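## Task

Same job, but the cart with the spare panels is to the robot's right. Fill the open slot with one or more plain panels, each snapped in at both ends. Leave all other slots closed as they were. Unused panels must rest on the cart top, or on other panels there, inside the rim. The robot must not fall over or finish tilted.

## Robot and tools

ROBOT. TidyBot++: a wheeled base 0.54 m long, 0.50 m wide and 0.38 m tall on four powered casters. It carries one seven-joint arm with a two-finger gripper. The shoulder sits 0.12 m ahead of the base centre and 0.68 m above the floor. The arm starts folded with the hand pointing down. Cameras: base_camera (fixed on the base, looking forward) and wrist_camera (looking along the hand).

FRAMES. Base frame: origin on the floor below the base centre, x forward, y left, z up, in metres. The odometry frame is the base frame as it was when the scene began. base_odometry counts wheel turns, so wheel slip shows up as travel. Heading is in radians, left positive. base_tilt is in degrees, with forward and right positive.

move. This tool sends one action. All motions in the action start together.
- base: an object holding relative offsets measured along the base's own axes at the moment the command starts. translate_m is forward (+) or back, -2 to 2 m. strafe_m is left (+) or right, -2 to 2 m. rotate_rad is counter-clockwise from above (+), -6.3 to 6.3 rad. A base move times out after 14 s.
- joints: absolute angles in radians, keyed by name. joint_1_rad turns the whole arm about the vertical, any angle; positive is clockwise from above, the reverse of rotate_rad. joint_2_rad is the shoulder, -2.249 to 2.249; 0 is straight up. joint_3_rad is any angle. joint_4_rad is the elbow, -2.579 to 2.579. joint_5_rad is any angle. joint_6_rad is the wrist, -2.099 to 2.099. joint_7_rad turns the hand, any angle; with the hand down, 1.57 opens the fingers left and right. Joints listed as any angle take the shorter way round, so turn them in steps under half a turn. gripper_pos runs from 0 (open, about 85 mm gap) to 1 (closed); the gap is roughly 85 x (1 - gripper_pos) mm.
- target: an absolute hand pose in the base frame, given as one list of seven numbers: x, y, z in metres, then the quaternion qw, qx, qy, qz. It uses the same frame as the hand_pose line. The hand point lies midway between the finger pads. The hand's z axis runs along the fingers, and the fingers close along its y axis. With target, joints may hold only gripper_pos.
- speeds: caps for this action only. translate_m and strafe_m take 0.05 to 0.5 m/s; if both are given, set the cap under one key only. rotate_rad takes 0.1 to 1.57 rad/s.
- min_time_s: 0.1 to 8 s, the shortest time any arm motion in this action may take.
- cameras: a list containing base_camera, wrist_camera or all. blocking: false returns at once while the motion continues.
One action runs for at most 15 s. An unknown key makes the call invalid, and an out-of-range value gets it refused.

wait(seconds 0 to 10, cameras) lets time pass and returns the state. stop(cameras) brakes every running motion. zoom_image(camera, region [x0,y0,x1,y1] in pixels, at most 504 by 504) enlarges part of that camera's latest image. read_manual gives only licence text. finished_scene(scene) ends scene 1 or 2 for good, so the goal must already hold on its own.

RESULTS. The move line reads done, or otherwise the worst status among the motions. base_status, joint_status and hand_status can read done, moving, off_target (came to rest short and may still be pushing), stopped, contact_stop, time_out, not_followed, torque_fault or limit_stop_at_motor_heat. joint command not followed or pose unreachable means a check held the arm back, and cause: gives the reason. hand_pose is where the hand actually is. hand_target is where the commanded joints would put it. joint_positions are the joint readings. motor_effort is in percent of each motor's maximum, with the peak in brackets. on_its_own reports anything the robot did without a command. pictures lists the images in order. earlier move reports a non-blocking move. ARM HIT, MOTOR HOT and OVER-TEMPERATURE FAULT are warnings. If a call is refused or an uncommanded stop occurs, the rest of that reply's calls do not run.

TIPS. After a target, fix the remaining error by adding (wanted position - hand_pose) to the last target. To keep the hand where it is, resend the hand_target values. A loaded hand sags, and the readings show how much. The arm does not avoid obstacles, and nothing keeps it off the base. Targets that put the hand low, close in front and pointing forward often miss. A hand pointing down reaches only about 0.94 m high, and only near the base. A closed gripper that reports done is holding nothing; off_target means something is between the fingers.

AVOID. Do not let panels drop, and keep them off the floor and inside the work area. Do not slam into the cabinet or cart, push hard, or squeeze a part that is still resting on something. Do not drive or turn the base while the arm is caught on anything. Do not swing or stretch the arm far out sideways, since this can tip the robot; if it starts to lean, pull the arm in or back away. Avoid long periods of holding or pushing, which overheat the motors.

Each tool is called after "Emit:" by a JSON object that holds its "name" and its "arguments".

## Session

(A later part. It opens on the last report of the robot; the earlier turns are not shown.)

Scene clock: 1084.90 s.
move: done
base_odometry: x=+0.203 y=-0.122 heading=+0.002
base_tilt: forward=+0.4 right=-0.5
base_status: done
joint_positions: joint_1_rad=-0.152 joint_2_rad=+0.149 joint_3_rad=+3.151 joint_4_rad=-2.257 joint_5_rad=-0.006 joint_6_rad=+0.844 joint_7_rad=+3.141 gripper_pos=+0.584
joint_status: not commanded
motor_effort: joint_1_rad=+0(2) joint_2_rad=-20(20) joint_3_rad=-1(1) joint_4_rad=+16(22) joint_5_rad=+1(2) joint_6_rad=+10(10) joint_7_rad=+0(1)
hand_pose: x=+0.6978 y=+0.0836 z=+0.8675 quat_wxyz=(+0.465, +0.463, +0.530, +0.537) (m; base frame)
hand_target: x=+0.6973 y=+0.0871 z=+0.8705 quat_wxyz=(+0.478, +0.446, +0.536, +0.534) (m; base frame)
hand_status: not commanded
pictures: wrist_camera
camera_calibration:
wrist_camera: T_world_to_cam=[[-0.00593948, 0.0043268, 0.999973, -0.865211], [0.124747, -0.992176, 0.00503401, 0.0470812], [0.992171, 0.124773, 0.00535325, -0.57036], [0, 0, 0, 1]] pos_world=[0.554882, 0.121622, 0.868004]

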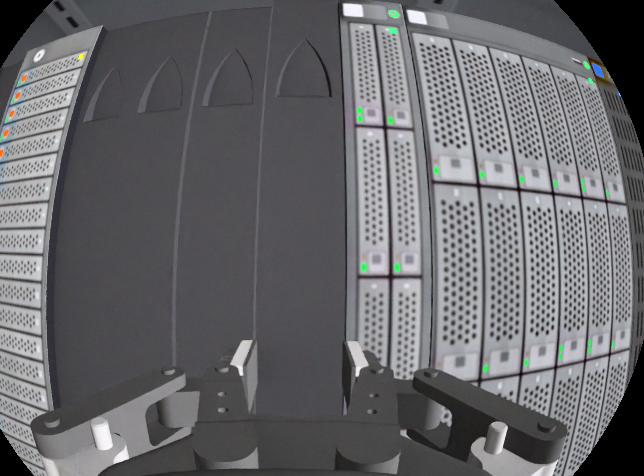

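Emit:
{"name": "move", "arguments": {"base": {"translate_m": -0.0015, "strafe_m": 0.0}, "speeds": {"translate_m": 0.05}}}

Emit:
{"name": "move", "arguments": {"joints": {"gripper_pos": 0.57}, "cameras": ["wrist_camera"]}}

Emit:
{"name": "zoom_image", "arguments": {"camera": "wrist_camera", "region": [250, 0, 350, 90]}}

Emit:
{"name": "move", "arguments": {"joints": {"gripper_pos": 0.545}, "cameras": ["wrist_camera"]}}

Emit:
{"name": "zoom_image", "arguments": {"camera": "wrist_camera", "region": [250, 0, 350, 90]}}

Scene clock: 1089.70 s.
move: done
base_odometry: x=+0.201 y=-0.122 heading=+0.002
base_tilt: forward=+0.4 right=-0.5
base_status: done
joint_positions: joint_1_rad=-0.152 joint_2_rad=+0.149 joint_3_rad=+3.151 joint_4_rad=-2.257 joint_5_rad=-0.006 joint_6_rad=+0.844 joint_7_rad=+3.141 gripper_pos=+0.584
joint_status: not commanded
motor_effort: joint_1_rad=+1(3) joint_2_rad=-20(22) joint_3_rad=+0(2) joint_4_rad=+16(16) joint_5_rad=+2(2) joint_6_rad=+9(11) joint_7_rad=+0(1)
hand_pose: x=+0.6978 y=+0.0836 z=+0.8675 quat_wxyz=(+0.465, +0.463, +0.530, +0.537) (m; base frame)
hand_target: x=+0.6973 y=+0.0871 z=+0.8705 quat_wxyz=(+0.478, +0.446, +0.536, +0.534) (m; base frame)
hand_status: not commanded
pictures: none

Scene clock: 1090.17 s.
move: done
base_odometry: x=+0.201 y=-0.122 heading=+0.002
base_tilt: forward=+0.4 right=-0.5
base_status: not commanded
joint_positions: joint_1_rad=-0.152 joint_2_rad=+0.149 joint_3_rad=+3.151 joint_4_rad=-2.257 joint_5_rad=-0.006 joint_6_rad=+0.844 joint_7_rad=+3.141 gripper_pos=+0.568
joint_status: all done
motor_effort: joint_1_rad=+2(3) joint_2_rad=-20(21) joint_3_rad=+1(1) joint_4_rad=+15(16) joint_5_rad=-1(2) joint_6_rad=+10(11) joint_7_rad=-1(1)
hand_pose: x=+0.6978 y=+0.0836 z=+0.8675 quat_wxyz=(+0.465, +0.463, +0.530, +0.537) (m; base frame)
hand_target: x=+0.6973 y=+0.0871 z=+0.8705 quat_wxyz=(+0.478, +0.446, +0.536, +0.534) (m; base frame)
hand_status: not commanded
pictures: wrist_camera
camera_calibration:
wrist_camera: T_world_to_cam=[[-0.00593933, 0.00432558, 0.999973, -0.865211], [0.124747, -0.992176, 0.00503278, 0.0470823], [0.992171, 0.124773, 0.00535325, -0.57036], [0, 0, 0, 1]] pos_world=[0.554882, 0.121622, 0.868004]

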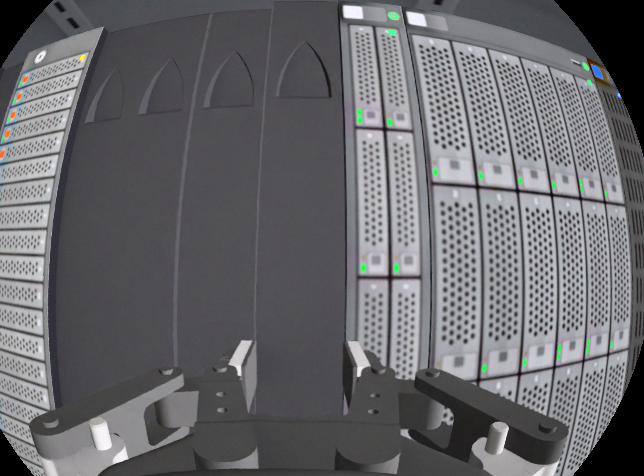

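Scaled by 5.040.

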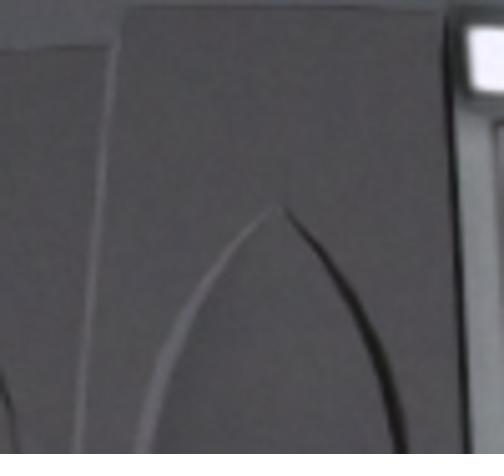

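Scene clock: 1090.57 s.
move: done
base_odometry: x=+0.201 y=-0.122 heading=+0.002
base_tilt: forward=+0.4 right=-0.5
base_status: not commanded
joint_positions: joint_1_rad=-0.152 joint_2_rad=+0.149 joint_3_rad=+3.151 joint_4_rad=-2.257 joint_5_rad=-0.006 joint_6_rad=+0.844 joint_7_rad=+3.141 gripper_pos=+0.544
joint_status: all done
motor_effort: joint_1_rad=+4(4) joint_2_rad=-21(21) joint_3_rad=+2(2) joint_4_rad=+15(16) joint_5_rad=-1(2) joint_6_rad=+11(11) joint_7_rad=+0(1)
hand_pose: x=+0.6978 y=+0.0837 z=+0.8675 quat_wxyz=(+0.465, +0.463, +0.530, +0.537) (m; base frame)
hand_target: x=+0.6973 y=+0.0871 z=+0.8705 quat_wxyz=(+0.478, +0.446, +0.536, +0.534) (m; base frame)
hand_status: not commanded
pictures: wrist_camera
camera_calibration:
wrist_camera: T_world_to_cam=[[-0.00593933, 0.00432558, 0.999973, -0.865211], [0.124747, -0.992176, 0.00503278, 0.0470823], [0.992171, 0.124773, 0.00535325, -0.57036], [0, 0, 0, 1]] pos_world=[0.554882, 0.121622, 0.868004]

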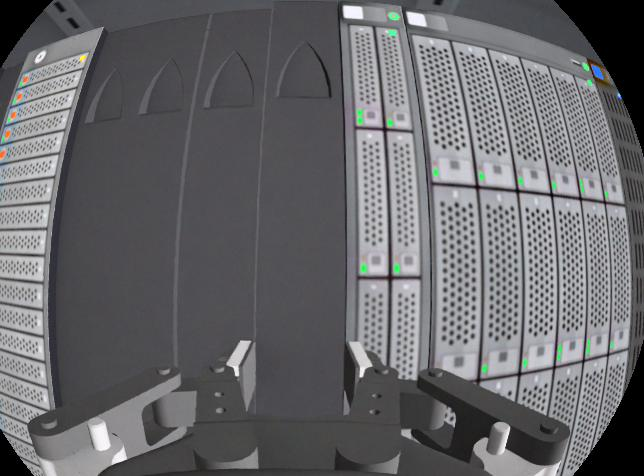

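Scaled by 5.040.

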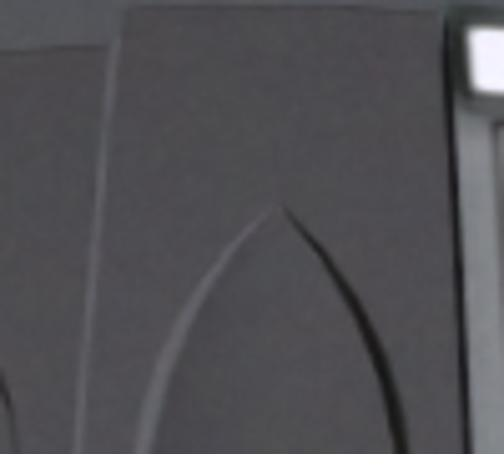

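Emit:
{"name": "move", "arguments": {"joints": {"gripper_pos": 0.5}, "cameras": ["wrist_camera"]}}

Emit:
{"name": "zoom_image", "arguments": {"camera": "wrist_camera", "region": [250, 0, 350, 90]}}

Emit:
{"name": "move", "arguments": {"joints": {"gripper_pos": 0.4}, "cameras": ["wrist_camera"]}}

Emit:
{"name": "zoom_image", "arguments": {"camera": "wrist_camera", "region": [250, 0, 350, 90]}}

Scene clock: 1097.70 s.
move: done
base_odometry: x=+0.201 y=-0.122 heading=+0.002
base_tilt: forward=+0.4 right=-0.5
base_status: not commanded
joint_positions: joint_1_rad=-0.152 joint_2_rad=+0.149 joint_3_rad=+3.151 joint_4_rad=-2.257 joint_5_rad=-0.006 joint_6_rad=+0.844 joint_7_rad=+3.141 gripper_pos=+0.500
joint_status: all done
motor_effort: joint_1_rad=+1(3) joint_2_rad=-20(21) joint_3_rad=+0(2) joint_4_rad=+15(16) joint_5_rad=+1(1) joint_6_rad=+9(11) joint_7_rad=-1(1)
hand_pose: x=+0.6978 y=+0.0837 z=+0.8675 quat_wxyz=(+0.465, +0.463, +0.530, +0.537) (m; base frame)
hand_target: x=+0.6973 y=+0.0871 z=+0.8705 quat_wxyz=(+0.478, +0.446, +0.536, +0.534) (m; base frame)
hand_status: not commanded
pictures: wrist_camera
camera_calibration:
wrist_camera: T_world_to_cam=[[-0.00593933, 0.00432558, 0.999973, -0.865211], [0.124747, -0.992176, 0.00503278, 0.0470823], [0.992171, 0.124773, 0.00535325, -0.57036], [0, 0, 0, 1]] pos_world=[0.554882, 0.121622, 0.868004]

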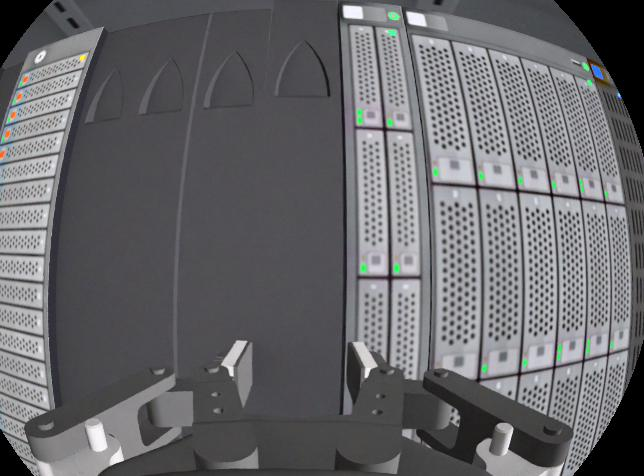

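Scaled by 5.040.

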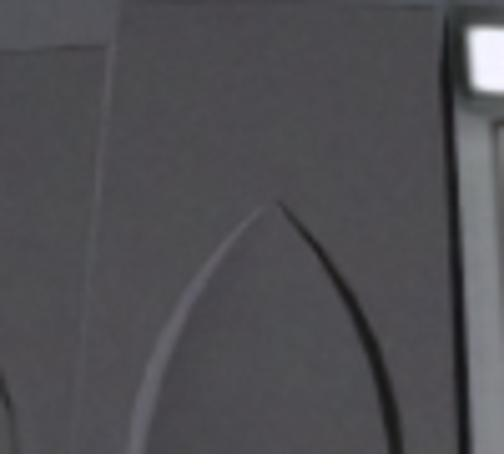

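Scene clock: 1098.23 s.
move: done
base_odometry: x=+0.201 y=-0.122 heading=+0.002
base_tilt: forward=+0.4 right=-0.5
base_status: not commanded
joint_positions: joint_1_rad=-0.152 joint_2_rad=+0.149 joint_3_rad=+3.151 joint_4_rad=-2.257 joint_5_rad=-0.006 joint_6_rad=+0.844 joint_7_rad=+3.141 gripper_pos=+0.400
joint_status: all done
motor_effort: joint_1_rad=+1(2) joint_2_rad=-20(20) joint_3_rad=+0(0) joint_4_rad=+14(15) joint_5_rad=+1(1) joint_6_rad=+8(10) joint_7_rad=-1(1)
hand_pose: x=+0.6978 y=+0.0837 z=+0.8675 quat_wxyz=(+0.465, +0.463, +0.530, +0.537) (m; base frame)
hand_target: x=+0.6973 y=+0.0871 z=+0.8705 quat_wxyz=(+0.478, +0.446, +0.536, +0.534) (m; base frame)
hand_status: not commanded
pictures: wrist_camera
camera_calibration:
wrist_camera: T_world_to_cam=[[-0.00593933, 0.00432558, 0.999973, -0.865211], [0.124747, -0.992176, 0.00503278, 0.0470823], [0.992171, 0.124773, 0.00535325, -0.57036], [0, 0, 0, 1]] pos_world=[0.554882, 0.121622, 0.868004]

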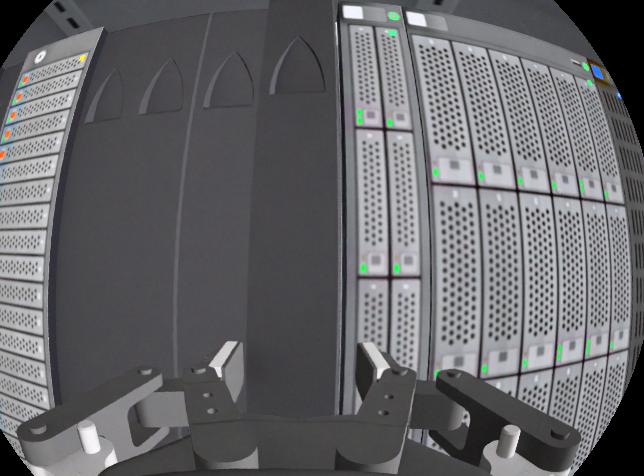

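Scaled by 5.040.

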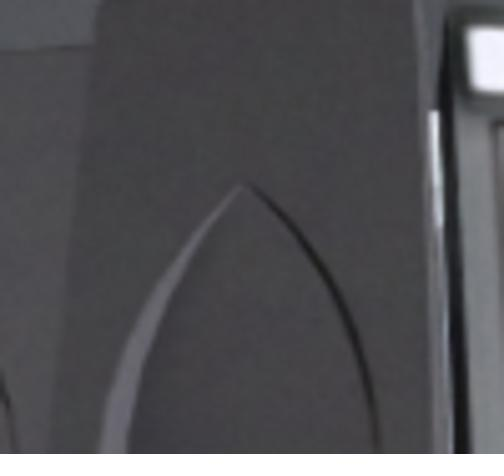

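Emit:
{"name": "move", "arguments": {"joints": {"gripper_pos": 0.5}, "cameras": ["wrist_camera"]}}

Emit:
{"name": "zoom_image", "arguments": {"camera": "wrist_camera", "region": [220, 0, 360, 120]}}

Scene clock: 1105.23 s.
move: done
base_odometry: x=+0.201 y=-0.122 heading=+0.002
base_tilt: forward=+0.3 right=-0.4
base_status: not commanded
joint_positions: joint_1_rad=-0.152 joint_2_rad=+0.149 joint_3_rad=+3.151 joint_4_rad=-2.257 joint_5_rad=-0.006 joint_6_rad=+0.844 joint_7_rad=+3.141 gripper_pos=+0.500
joint_status: all done
motor_effort: joint_1_rad=+1(1) joint_2_rad=-20(20) joint_3_rad=+0(0) joint_4_rad=+15(16) joint_5_rad=+1(1) joint_6_rad=+10(10) joint_7_rad=+0(1)
hand_pose: x=+0.6978 y=+0.0837 z=+0.8675 quat_wxyz=(+0.465, +0.463, +0.530, +0.537) (m; base frame)
hand_target: x=+0.6973 y=+0.0871 z=+0.8705 quat_wxyz=(+0.478, +0.446, +0.536, +0.534) (m; base frame)
hand_status: not commanded
pictures: wrist_camera
camera_calibration:
wrist_camera: T_world_to_cam=[[-0.00593933, 0.00432558, 0.999973, -0.865211], [0.124747, -0.992176, 0.00503278, 0.0470823], [0.992171, 0.124773, 0.00535325, -0.57036], [0, 0, 0, 1]] pos_world=[0.554882, 0.121622, 0.868004]

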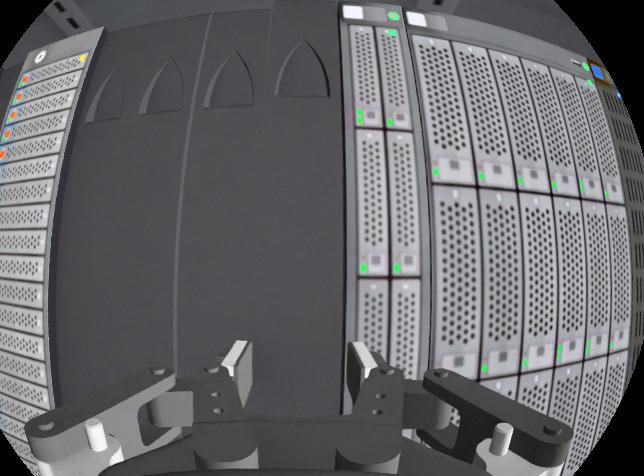

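Scaled by 3.600.

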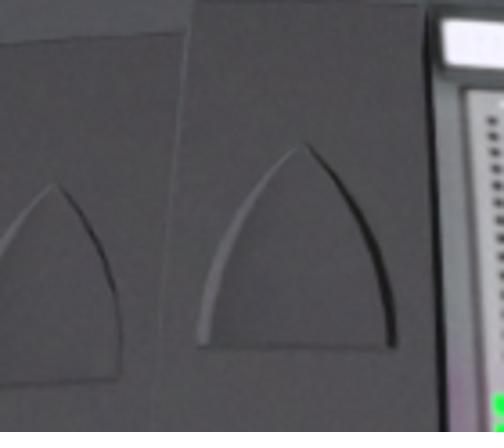

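Emit:
{"name": "move", "arguments": {"joints": {"gripper_pos": 0.47}, "cameras": ["wrist_camera"]}}

Emit:
{"name": "zoom_image", "arguments": {"camera": "wrist_camera", "region": [220, 0, 360, 120]}}

Emit:
{"name": "move", "arguments": {"base": {"translate_m": -0.003, "strafe_m": 0.0}, "speeds": {"translate_m": 0.05}, "cameras": ["wrist_camera"]}}

Emit:
{"name": "zoom_image", "arguments": {"camera": "wrist_camera", "region": [220, 0, 360, 120]}}

Scene clock: 1133.03 s.
move: done
base_odometry: x=+0.201 y=-0.122 heading=+0.002
base_tilt: forward=+0.4 right=-0.5
base_status: not commanded
joint_positions: joint_1_rad=-0.152 joint_2_rad=+0.149 joint_3_rad=+3.151 joint_4_rad=-2.257 joint_5_rad=-0.006 joint_6_rad=+0.844 joint_7_rad=+3.141 gripper_pos=+0.470
joint_status: all done
motor_effort: joint_1_rad=+1(1) joint_2_rad=-20(20) joint_3_rad=+0(0) joint_4_rad=+15(15) joint_5_rad=+1(1) joint_6_rad=+9(10) joint_7_rad=+0(1)
hand_pose: x=+0.6978 y=+0.0837 z=+0.8675 quat_wxyz=(+0.465, +0.463, +0.530, +0.537) (m; base frame)
hand_target: x=+0.6973 y=+0.0871 z=+0.8705 quat_wxyz=(+0.478, +0.446, +0.536, +0.534) (m; base frame)
hand_status: not commanded
pictures: wrist_camera
camera_calibration:
wrist_camera: T_world_to_cam=[[-0.00593933, 0.00432558, 0.999973, -0.865211], [0.124747, -0.992176, 0.00503278, 0.0470823], [0.992171, 0.124773, 0.00535325, -0.57036], [0, 0, 0, 1]] pos_world=[0.554882, 0.121622, 0.868004]

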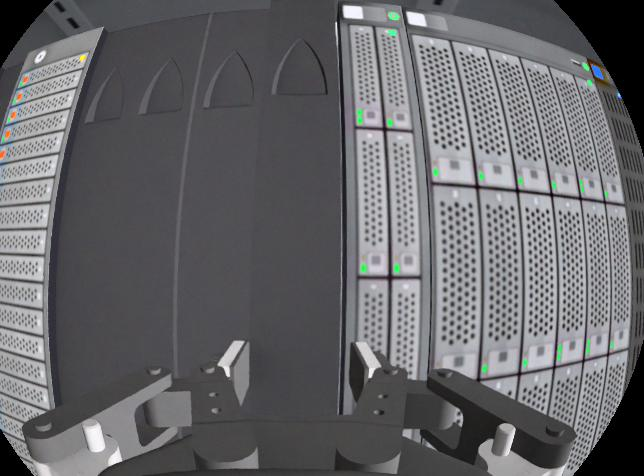

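Scaled by 3.600.

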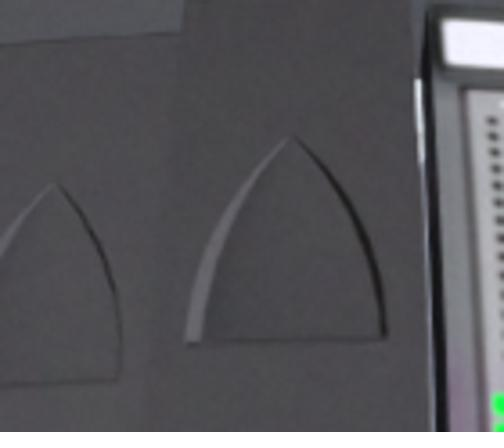

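Scene clock: 1133.60 s.
move: done
base_odometry: x=+0.198 y=-0.123 heading=+0.002
base_tilt: forward=+0.4 right=-0.5
base_status: done
joint_positions: joint_1_rad=-0.152 joint_2_rad=+0.149 joint_3_rad=+3.151 joint_4_rad=-2.257 joint_5_rad=-0.006 joint_6_rad=+0.844 joint_7_rad=+3.141 gripper_pos=+0.470
joint_status: not commanded
motor_effort: joint_1_rad=+1(1) joint_2_rad=-20(22) joint_3_rad=+0(1) joint_4_rad=+15(16) joint_5_rad=+1(1) joint_6_rad=+9(10) joint_7_rad=+0(1)
hand_pose: x=+0.6978 y=+0.0837 z=+0.8675 quat_wxyz=(+0.465, +0.463, +0.530, +0.537) (m; base frame)
hand_target: x=+0.6973 y=+0.0871 z=+0.8705 quat_wxyz=(+0.478, +0.446, +0.536, +0.534) (m; base frame)
hand_status: not commanded
pictures: wrist_camera
camera_calibration:
wrist_camera: T_world_to_cam=[[-0.00593933, 0.00432558, 0.999973, -0.865211], [0.124747, -0.992176, 0.00503278, 0.0470823], [0.992171, 0.124773, 0.00535325, -0.57036], [0, 0, 0, 1]] pos_world=[0.554882, 0.121622, 0.868004]

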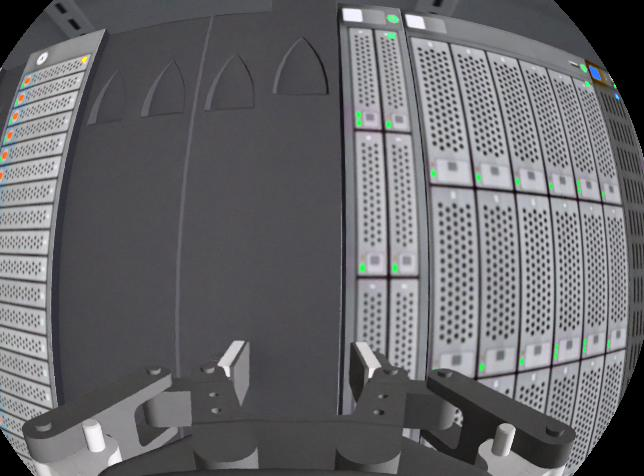

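Scaled by 3.600.

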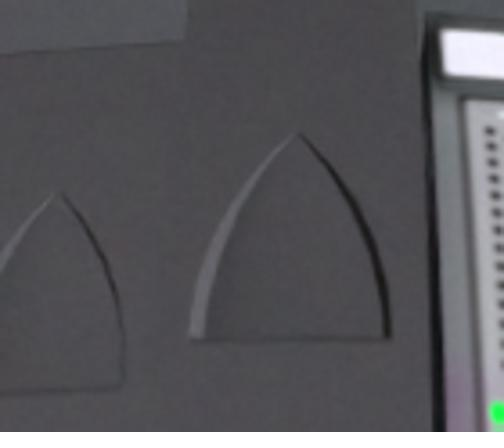

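Emit:
{"name": "move", "arguments": {"joints": {"gripper_pos": 0.65}, "cameras": ["wrist_camera"]}}

Emit:
{"name": "zoom_image", "arguments": {"camera": "wrist_camera", "region": [220, 0, 360, 120]}}

Emit:
{"name": "move", "arguments": {"base": {"translate_m": 0.004, "strafe_m": 0.0}, "speeds": {"translate_m": 0.05}, "cameras": ["wrist_camera"]}}

Emit:
{"name": "zoom_image", "arguments": {"camera": "wrist_camera", "region": [220, 0, 360, 120]}}

Scene clock: 1149.30 s.
move: done
base_odometry: x=+0.198 y=-0.123 heading=+0.002
base_tilt: forward=+0.4 right=-0.5
base_status: not commanded
joint_positions: joint_1_rad=-0.152 joint_2_rad=+0.152 joint_3_rad=+3.151 joint_4_rad=-2.260 joint_5_rad=-0.006 joint_6_rad=+0.844 joint_7_rad=+3.141 gripper_pos=+0.650
joint_status: all done
motor_effort: joint_1_rad=+0(2) joint_2_rad=-20(25) joint_3_rad=+0(1) joint_4_rad=+16(21) joint_5_rad=+1(1) joint_6_rad=+10(16) joint_7_rad=+0(1)
hand_pose: x=+0.6976 y=+0.0836 z=+0.8639 quat_wxyz=(+0.464, +0.465, +0.532, +0.535) (m; base frame)
hand_target: x=+0.6973 y=+0.0871 z=+0.8705 quat_wxyz=(+0.478, +0.446, +0.536, +0.534) (m; base frame)
hand_status: not commanded
pictures: wrist_camera
camera_calibration:
wrist_camera: T_world_to_cam=[[0.000598009, 0.00523552, 0.999986, -0.866169], [0.124779, -0.992171, 0.00511999, 0.0470274], [0.992184, 0.124774, -0.00124661, -0.564448], [0, 0, 0, 1]] pos_world=[0.554687, 0.121623, 0.865213]

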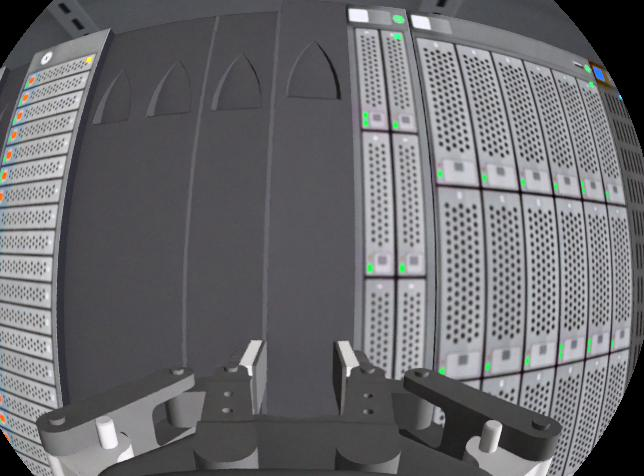

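Scaled by 3.600.

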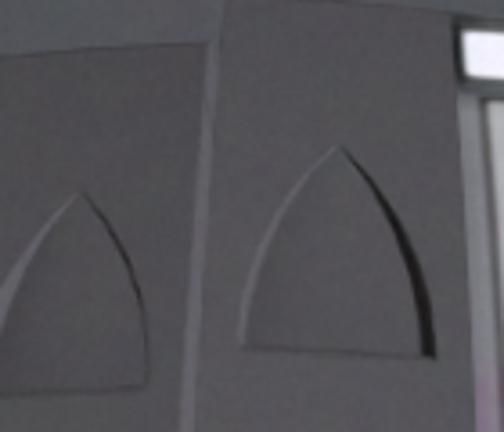

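Scene clock: 1149.87 s.
move: done
base_odometry: x=+0.202 y=-0.122 heading=+0.002
base_tilt: forward=+0.4 right=-0.5
base_status: done
joint_positions: joint_1_rad=-0.152 joint_2_rad=+0.152 joint_3_rad=+3.151 joint_4_rad=-2.260 joint_5_rad=-0.006 joint_6_rad=+0.844 joint_7_rad=+3.141 gripper_pos=+0.650
joint_status: not commanded
motor_effort: joint_1_rad=+0(1) joint_2_rad=-21(21) joint_3_rad=+0(1) joint_4_rad=+17(18) joint_5_rad=+1(1) joint_6_rad=+12(12) joint_7_rad=-1(1)
hand_pose: x=+0.6976 y=+0.0836 z=+0.8638 quat_wxyz=(+0.464, +0.465, +0.532, +0.535) (m; base frame)
hand_target: x=+0.6973 y=+0.0871 z=+0.8705 quat_wxyz=(+0.478, +0.446, +0.536, +0.534) (m; base frame)
hand_status: not commanded
pictures: wrist_camera
camera_calibration:
wrist_camera: T_world_to_cam=[[0.000697251, 0.00524781, 0.999986, -0.866226], [0.12478, -0.992171, 0.00511979, 0.0470273], [0.992184, 0.124774, -0.00134661, -0.564362], [0, 0, 0, 1]] pos_world=[0.554687, 0.121623, 0.865213]

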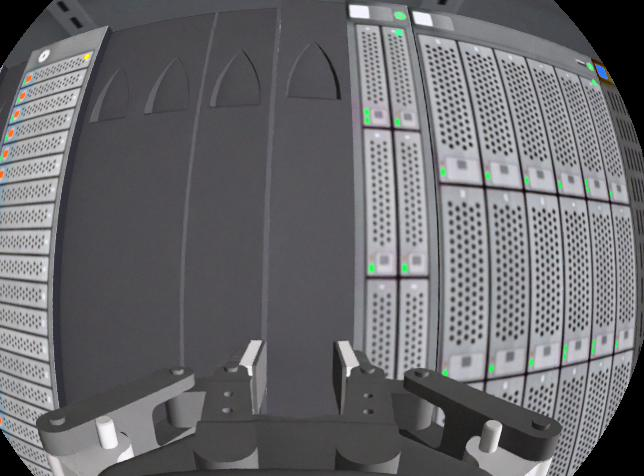

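Scaled by 3.600.

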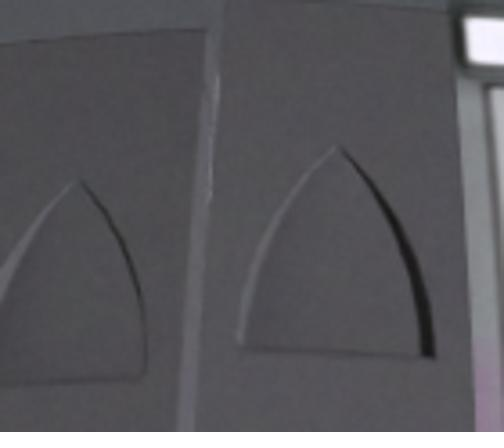

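Emit:
{"name": "zoom_image", "arguments": {"camera": "wrist_camera", "region": [410, 250, 450, 290]}}

Emit:
{"name": "zoom_image", "arguments": {"camera": "wrist_camera", "region": [165, 250, 205, 290]}}

Emit:
{"name": "zoom_image", "arguments": {"camera": "wrist_camera", "region": [250, 0, 370, 100]}}

Emit:
{"name": "zoom_image", "arguments": {"camera": "wrist_camera", "region": [240, 240, 380, 400]}}

Emit:
{"name": "zoom_image", "arguments": {"camera": "wrist_camera", "region": [340, 60, 380, 100]}}

Emit:
{"name": "zoom_image", "arguments": {"camera": "wrist_camera", "region": [250, 60, 290, 100]}}

Scaled by 12.600.

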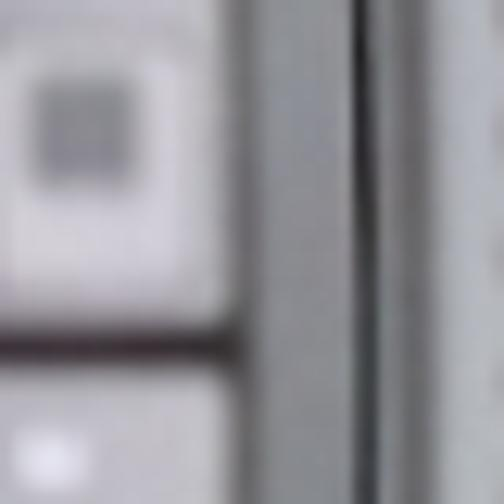

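Scaled by 12.600.

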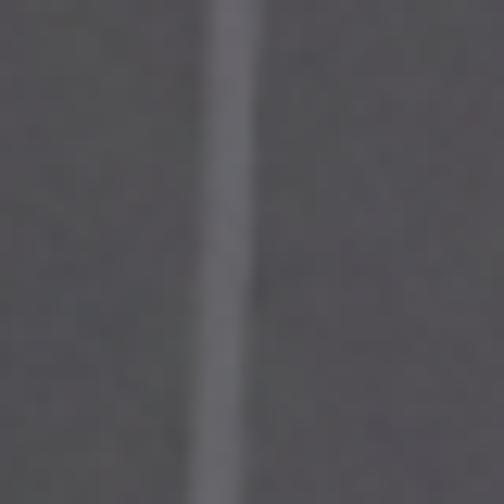

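Scaled by 4.200.

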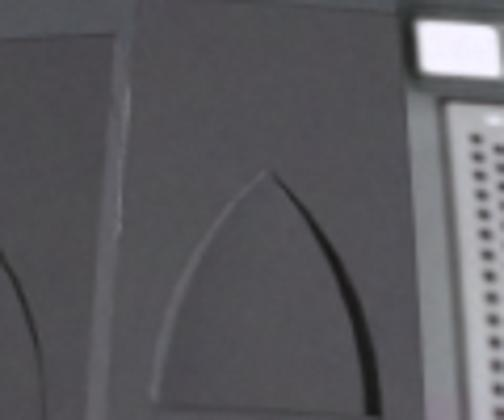

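Scaled by 3.150.

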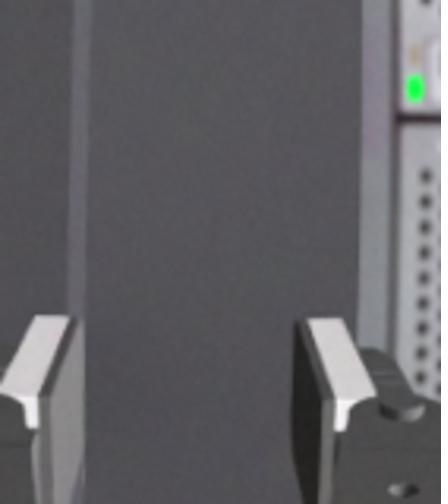

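Scaled by 12.600.

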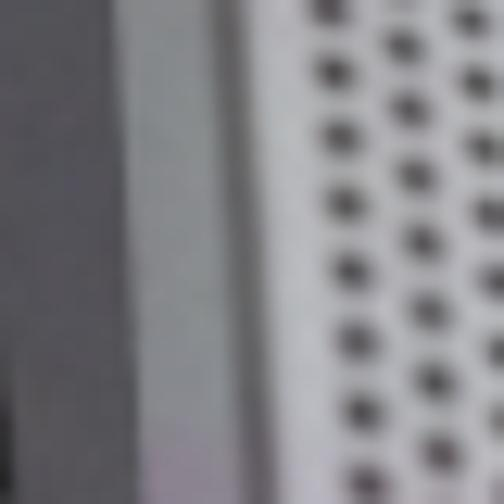

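Scaled by 12.600.

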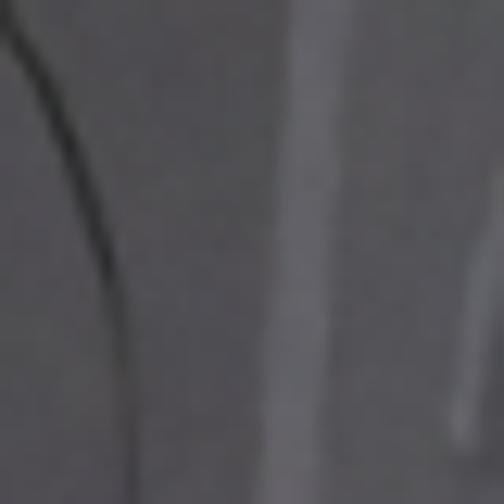

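Emit:
{"name": "move", "arguments": {"base": {"translate_m": 0.002, "strafe_m": 0.0}, "speeds": {"translate_m": 0.05}, "cameras": ["wrist_camera"]}}

Emit:
{"name": "zoom_image", "arguments": {"camera": "wrist_camera", "region": [250, 0, 370, 100]}}

Emit:
{"name": "zoom_image", "arguments": {"camera": "wrist_camera", "region": [240, 240, 380, 400]}}

Scene clock: 1185.77 s.
move: done
base_odometry: x=+0.204 y=-0.122 heading=+0.002
base_tilt: forward=+0.4 right=-0.5
base_status: done
joint_positions: joint_1_rad=-0.152 joint_2_rad=+0.150 joint_3_rad=+3.151 joint_4_rad=-2.263 joint_5_rad=-0.006 joint_6_rad=+0.844 joint_7_rad=+3.141 gripper_pos=+0.650
joint_status: not commanded
motor_effort: joint_1_rad=+2(2) joint_2_rad=-20(21) joint_3_rad=+0(1) joint_4_rad=+17(21) joint_5_rad=+0(1) joint_6_rad=+11(12) joint_7_rad=+0(1)
hand_pose: x=+0.6966 y=+0.0835 z=+0.8637 quat_wxyz=(+0.463, +0.465, +0.532, +0.535) (m; base frame)
hand_target: x=+0.6973 y=+0.0871 z=+0.8705 quat_wxyz=(+0.478, +0.446, +0.536, +0.534) (m; base frame)
hand_status: not commanded
pictures: wrist_camera
camera_calibration:
wrist_camera: T_world_to_cam=[[0.00119346, 0.00530922, 0.999985, -0.866406], [0.124782, -0.992171, 0.00511881, 0.0469535], [0.992183, 0.124774, -0.00184661, -0.562912], [0, 0, 0, 1]] pos_world=[0.553687, 0.121423, 0.865114]

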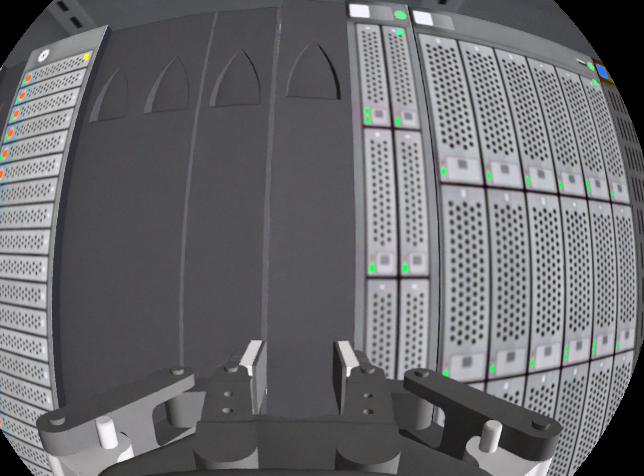

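Scaled by 4.200.

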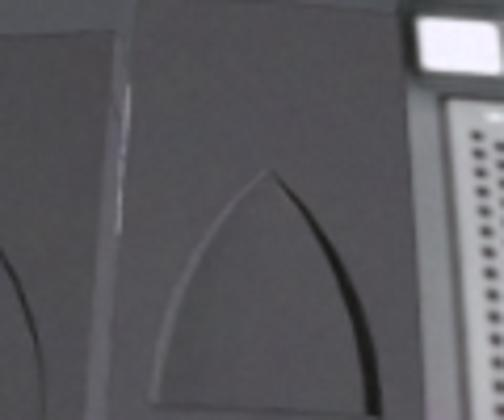

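Scaled by 3.150.

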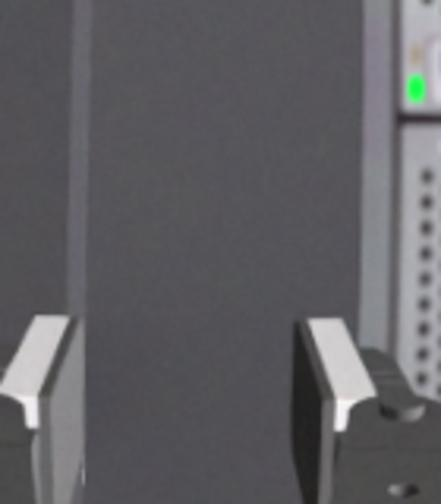

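Emit:
{"name": "move", "arguments": {"base": {"translate_m": 0.003, "strafe_m": 0.0}, "speeds": {"translate_m": 0.05}, "cameras": ["wrist_camera"]}}

Emit:
{"name": "zoom_image", "arguments": {"camera": "wrist_camera", "region": [250, 0, 370, 100]}}

Emit:
{"name": "zoom_image", "arguments": {"camera": "wrist_camera", "region": [240, 240, 380, 400]}}

Scene clock: 1190.00 s.
move: done
base_odometry: x=+0.207 y=-0.122 heading=+0.002
base_tilt: forward=+0.3 right=-0.5
base_status: done
joint_positions: joint_1_rad=-0.152 joint_2_rad=+0.145 joint_3_rad=+3.151 joint_4_rad=-2.269 joint_5_rad=-0.006 joint_6_rad=+0.844 joint_7_rad=+3.141 gripper_pos=+0.650
joint_status: not commanded
motor_effort: joint_1_rad=+1(2) joint_2_rad=-18(21) joint_3_rad=+1(2) joint_4_rad=+17(23) joint_5_rad=+0(1) joint_6_rad=+10(11) joint_7_rad=+0(1)
hand_pose: x=+0.6942 y=+0.0831 z=+0.8636 quat_wxyz=(+0.463, +0.465, +0.532, +0.534) (m; base frame)
hand_target: x=+0.6973 y=+0.0871 z=+0.8705 quat_wxyz=(+0.478, +0.446, +0.536, +0.534) (m; base frame)
hand_status: not commanded
pictures: wrist_camera
camera_calibration:
wrist_camera: T_world_to_cam=[[0.0019874, 0.00540748, 0.999983, -0.866951], [0.124786, -0.99217, 0.00511722, 0.0469414], [0.992182, 0.124774, -0.00264662, -0.5599], [0, 0, 0, 1]] pos_world=[0.551388, 0.121123, 0.865215]

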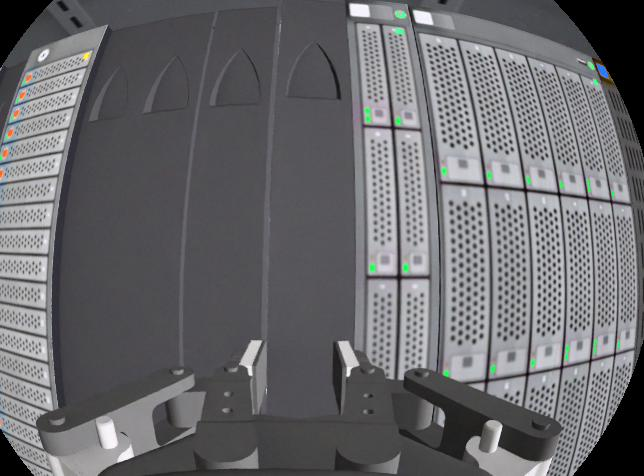

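Scaled by 4.200.

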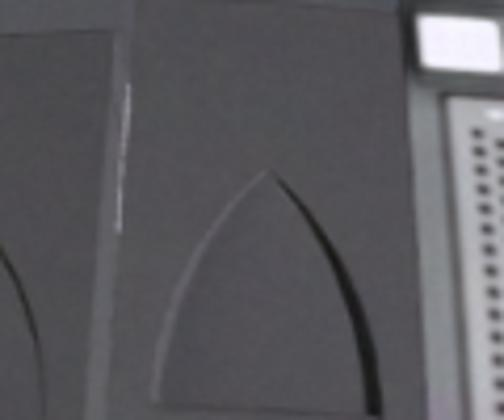

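Scaled by 3.150.

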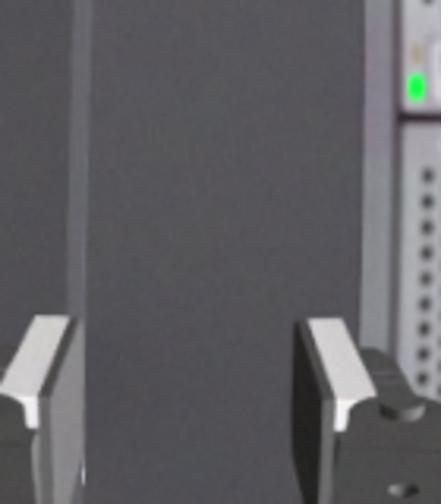

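Emit:
{"name": "move", "arguments": {"joints": {"gripper_pos": 0.61}, "cameras": ["wrist_camera"]}}

Emit:
{"name": "zoom_image", "arguments": {"camera": "wrist_camera", "region": [250, 0, 370, 100]}}

Emit:
{"name": "zoom_image", "arguments": {"camera": "wrist_camera", "region": [240, 240, 380, 400]}}

Scene clock: 1204.90 s.
move: done
base_odometry: x=+0.207 y=-0.122 heading=+0.002
base_tilt: forward=+0.3 right=-0.5
base_status: not commanded
joint_positions: joint_1_rad=-0.152 joint_2_rad=+0.145 joint_3_rad=+3.151 joint_4_rad=-2.269 joint_5_rad=-0.006 joint_6_rad=+0.844 joint_7_rad=+3.141 gripper_pos=+0.610
joint_status: all done
motor_effort: joint_1_rad=+1(1) joint_2_rad=-19(19) joint_3_rad=+0(1) joint_4_rad=+16(17) joint_5_rad=+0(1) joint_6_rad=+9(10) joint_7_rad=+0(1)
hand_pose: x=+0.6942 y=+0.0831 z=+0.8636 quat_wxyz=(+0.463, +0.465, +0.532, +0.534) (m; base frame)
hand_target: x=+0.6973 y=+0.0871 z=+0.8705 quat_wxyz=(+0.478, +0.446, +0.536, +0.534) (m; base frame)
hand_status: not commanded
pictures: wrist_camera
camera_calibration:
wrist_camera: T_world_to_cam=[[0.0019874, 0.00540748, 0.999983, -0.866951], [0.124786, -0.99217, 0.00511722, 0.0469414], [0.992182, 0.124774, -0.00264662, -0.5599], [0, 0, 0, 1]] pos_world=[0.551388, 0.121123, 0.865215]

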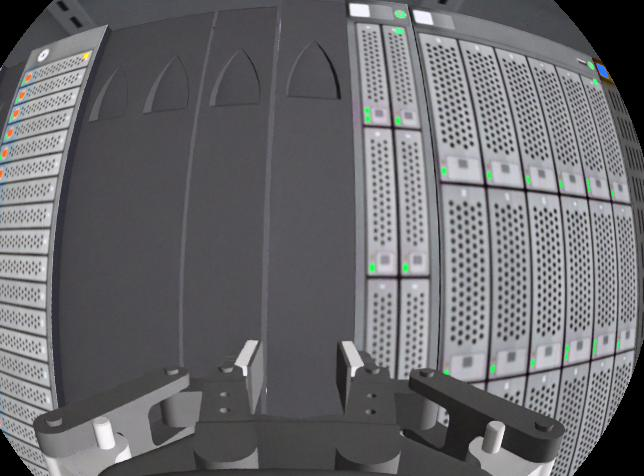

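Scaled by 4.200.

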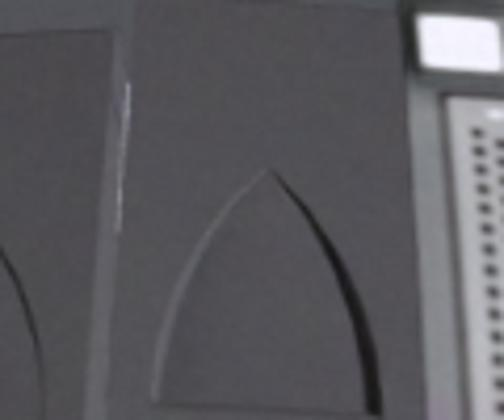

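Scaled by 3.150.

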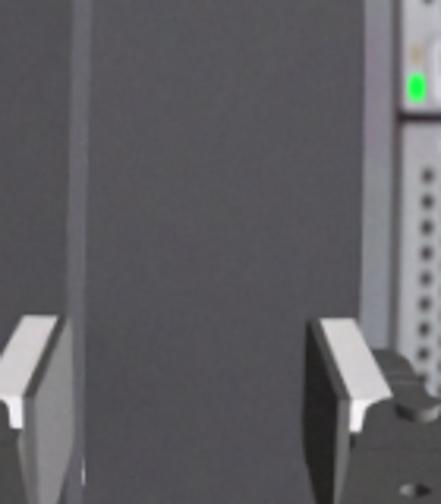

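Emit:
{"name": "move", "arguments": {"base": {"translate_m": -0.004, "strafe_m": 0.0}, "speeds": {"translate_m": 0.05}, "cameras": ["wrist_camera"]}}

Emit:
{"name": "zoom_image", "arguments": {"camera": "wrist_camera", "region": [250, 0, 370, 100]}}

Emit:
{"name": "zoom_image", "arguments": {"camera": "wrist_camera", "region": [240, 240, 380, 400]}}

Scene clock: 1208.93 s.
move: done
base_odometry: x=+0.203 y=-0.122 heading=+0.002
base_tilt: forward=+0.3 right=-0.5
base_status: done
joint_positions: joint_1_rad=-0.152 joint_2_rad=+0.145 joint_3_rad=+3.151 joint_4_rad=-2.269 joint_5_rad=-0.006 joint_6_rad=+0.844 joint_7_rad=+3.141 gripper_pos=+0.610
joint_status: not commanded
motor_effort: joint_1_rad=+0(2) joint_2_rad=-19(21) joint_3_rad=+0(1) joint_4_rad=+15(16) joint_5_rad=+1(2) joint_6_rad=+9(9) joint_7_rad=+0(1)
hand_pose: x=+0.6942 y=+0.0831 z=+0.8637 quat_wxyz=(+0.463, +0.465, +0.532, +0.535) (m; base frame)
hand_target: x=+0.6973 y=+0.0871 z=+0.8705 quat_wxyz=(+0.478, +0.446, +0.536, +0.534) (m; base frame)
hand_status: not commanded
pictures: wrist_camera
camera_calibration:
wrist_camera: T_world_to_cam=[[0.00178892, 0.00538291, 0.999984, -0.866839], [0.124785, -0.992171, 0.00511762, 0.0469417], [0.992182, 0.124774, -0.00244662, -0.560073], [0, 0, 0, 1]] pos_world=[0.551387, 0.121123, 0.865214]

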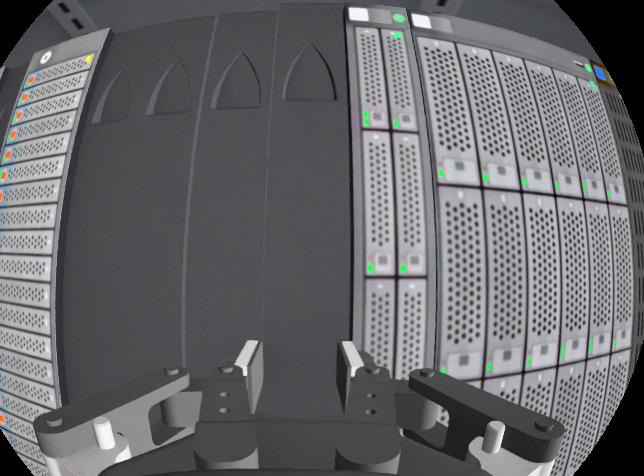

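Scaled by 4.200.

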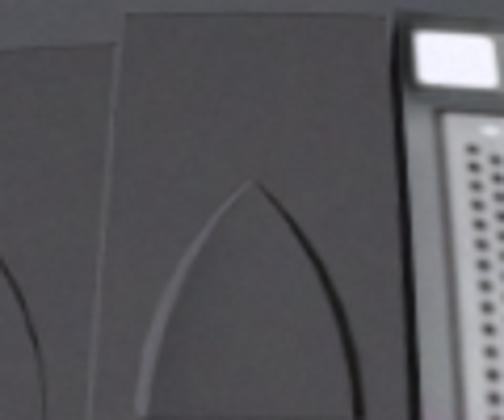

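Scaled by 3.150.

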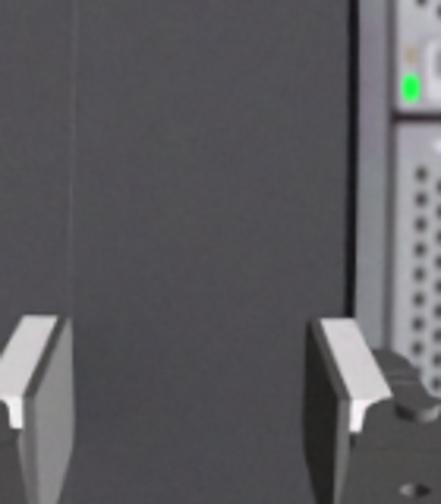

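Emit:
{"name": "move", "arguments": {"base": {"translate_m": -0.02, "strafe_m": 0.0}, "speeds": {"translate_m": 0.05}, "cameras": ["wrist_camera"]}}

Emit:
{"name": "zoom_image", "arguments": {"camera": "wrist_camera", "region": [240, 0, 380, 120]}}

Scene clock: 1218.90 s.
move: done
base_odometry: x=+0.183 y=-0.122 heading=+0.002
base_tilt: forward=+0.3 right=-0.5
base_status: done
joint_positions: joint_1_rad=-0.152 joint_2_rad=+0.145 joint_3_rad=+3.151 joint_4_rad=-2.269 joint_5_rad=-0.006 joint_6_rad=+0.844 joint_7_rad=+3.141 gripper_pos=+0.610
joint_status: not commanded
motor_effort: joint_1_rad=+0(1) joint_2_rad=-19(21) joint_3_rad=+0(1) joint_4_rad=+15(15) joint_5_rad=+1(1) joint_6_rad=+9(10) joint_7_rad=+0(1)
hand_pose: x=+0.6942 y=+0.0831 z=+0.8636 quat_wxyz=(+0.463, +0.465, +0.532, +0.534) (m; base frame)
hand_target: x=+0.6973 y=+0.0871 z=+0.8705 quat_wxyz=(+0.478, +0.446, +0.536, +0.534) (m; base frame)
hand_status: not commanded
pictures: wrist_camera
camera_calibration:
wrist_camera: T_world_to_cam=[[0.00188816, 0.0053952, 0.999984, -0.866895], [0.124786, -0.992171, 0.00511742, 0.0469416], [0.992182, 0.124774, -0.00254662, -0.559986], [0, 0, 0, 1]] pos_world=[0.551388, 0.121123, 0.865214]

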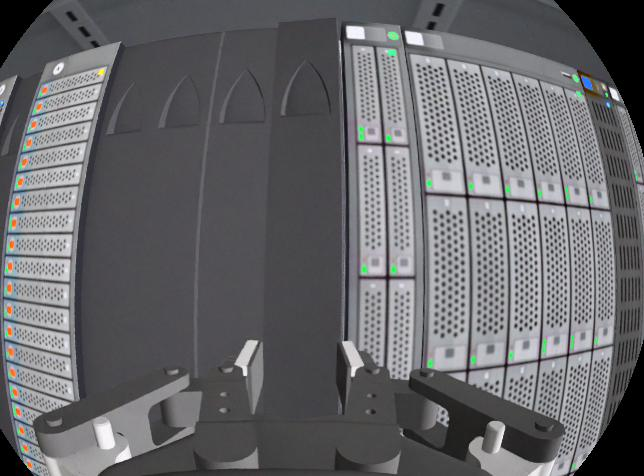

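Scaled by 3.600.

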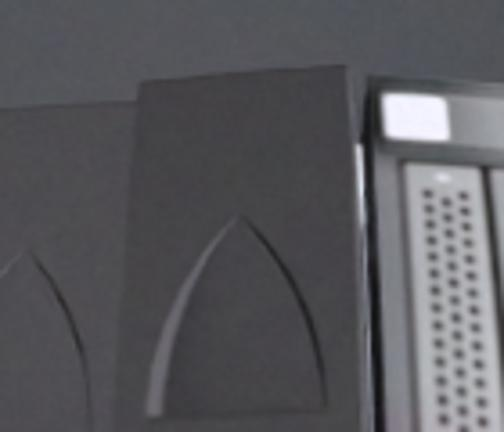

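Emit:
{"name": "move", "arguments": {"joints": {"gripper_pos": 1.0, "joint_2_rad": 0.113}, "min_time_s": 1.0, "cameras": ["wrist_camera"]}}

Emit:
{"name": "zoom_image", "arguments": {"camera": "wrist_camera", "region": [240, 0, 380, 120]}}

Emit:
{"name": "zoom_image", "arguments": {"camera": "wrist_camera", "region": [230, 240, 400, 400]}}

Scene clock: 1235.07 s.
move: done
base_odometry: x=+0.183 y=-0.122 heading=+0.002
base_tilt: forward=+0.3 right=-0.5
base_status: not commanded
joint_positions: joint_1_rad=-0.152 joint_2_rad=+0.126 joint_3_rad=+3.151 joint_4_rad=-2.269 joint_5_rad=-0.006 joint_6_rad=+0.844 joint_7_rad=+3.141 gripper_pos=+0.999
joint_status: all done
motor_effort: joint_1_rad=+0(1) joint_2_rad=-19(20) joint_3_rad=+0(0) joint_4_rad=+15(15) joint_5_rad=+1(2) joint_6_rad=+9(9) joint_7_rad=+0(2)
hand_pose: x=+0.6907 y=+0.0826 z=+0.8746 quat_wxyz=(+0.468, +0.461, +0.527, +0.540) (m; base frame)
hand_target: x=+0.6887 y=+0.0857 z=+0.8955 quat_wxyz=(+0.488, +0.436, +0.524, +0.546) (m; base frame)
hand_status: not commanded
pictures: wrist_camera
camera_calibration:
wrist_camera: T_world_to_cam=[[-0.0167957, 0.00248016, 0.999856, -0.864561], [0.124728, -0.992181, 0.00455631, 0.0472629], [0.992049, 0.124786, 0.016355, -0.572845], [0, 0, 0, 1]] pos_world=[0.547874, 0.120521, 0.87359]

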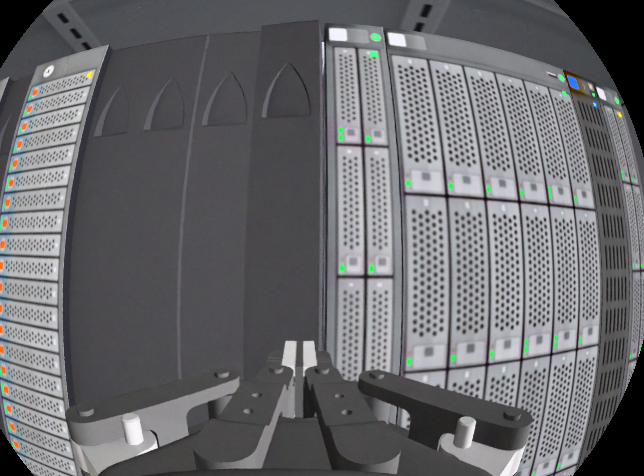

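Scaled by 3.600.

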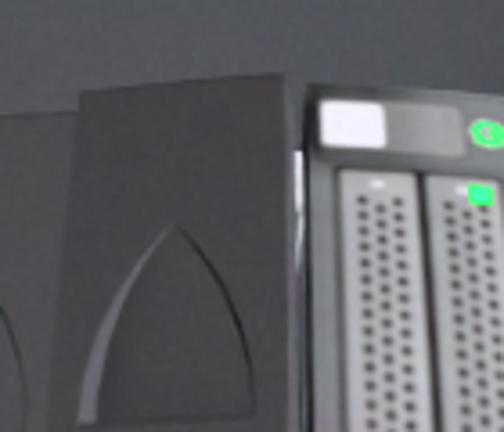

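Scaled by 2.965.

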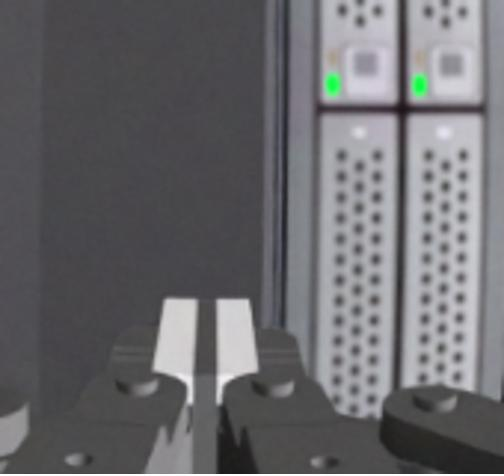

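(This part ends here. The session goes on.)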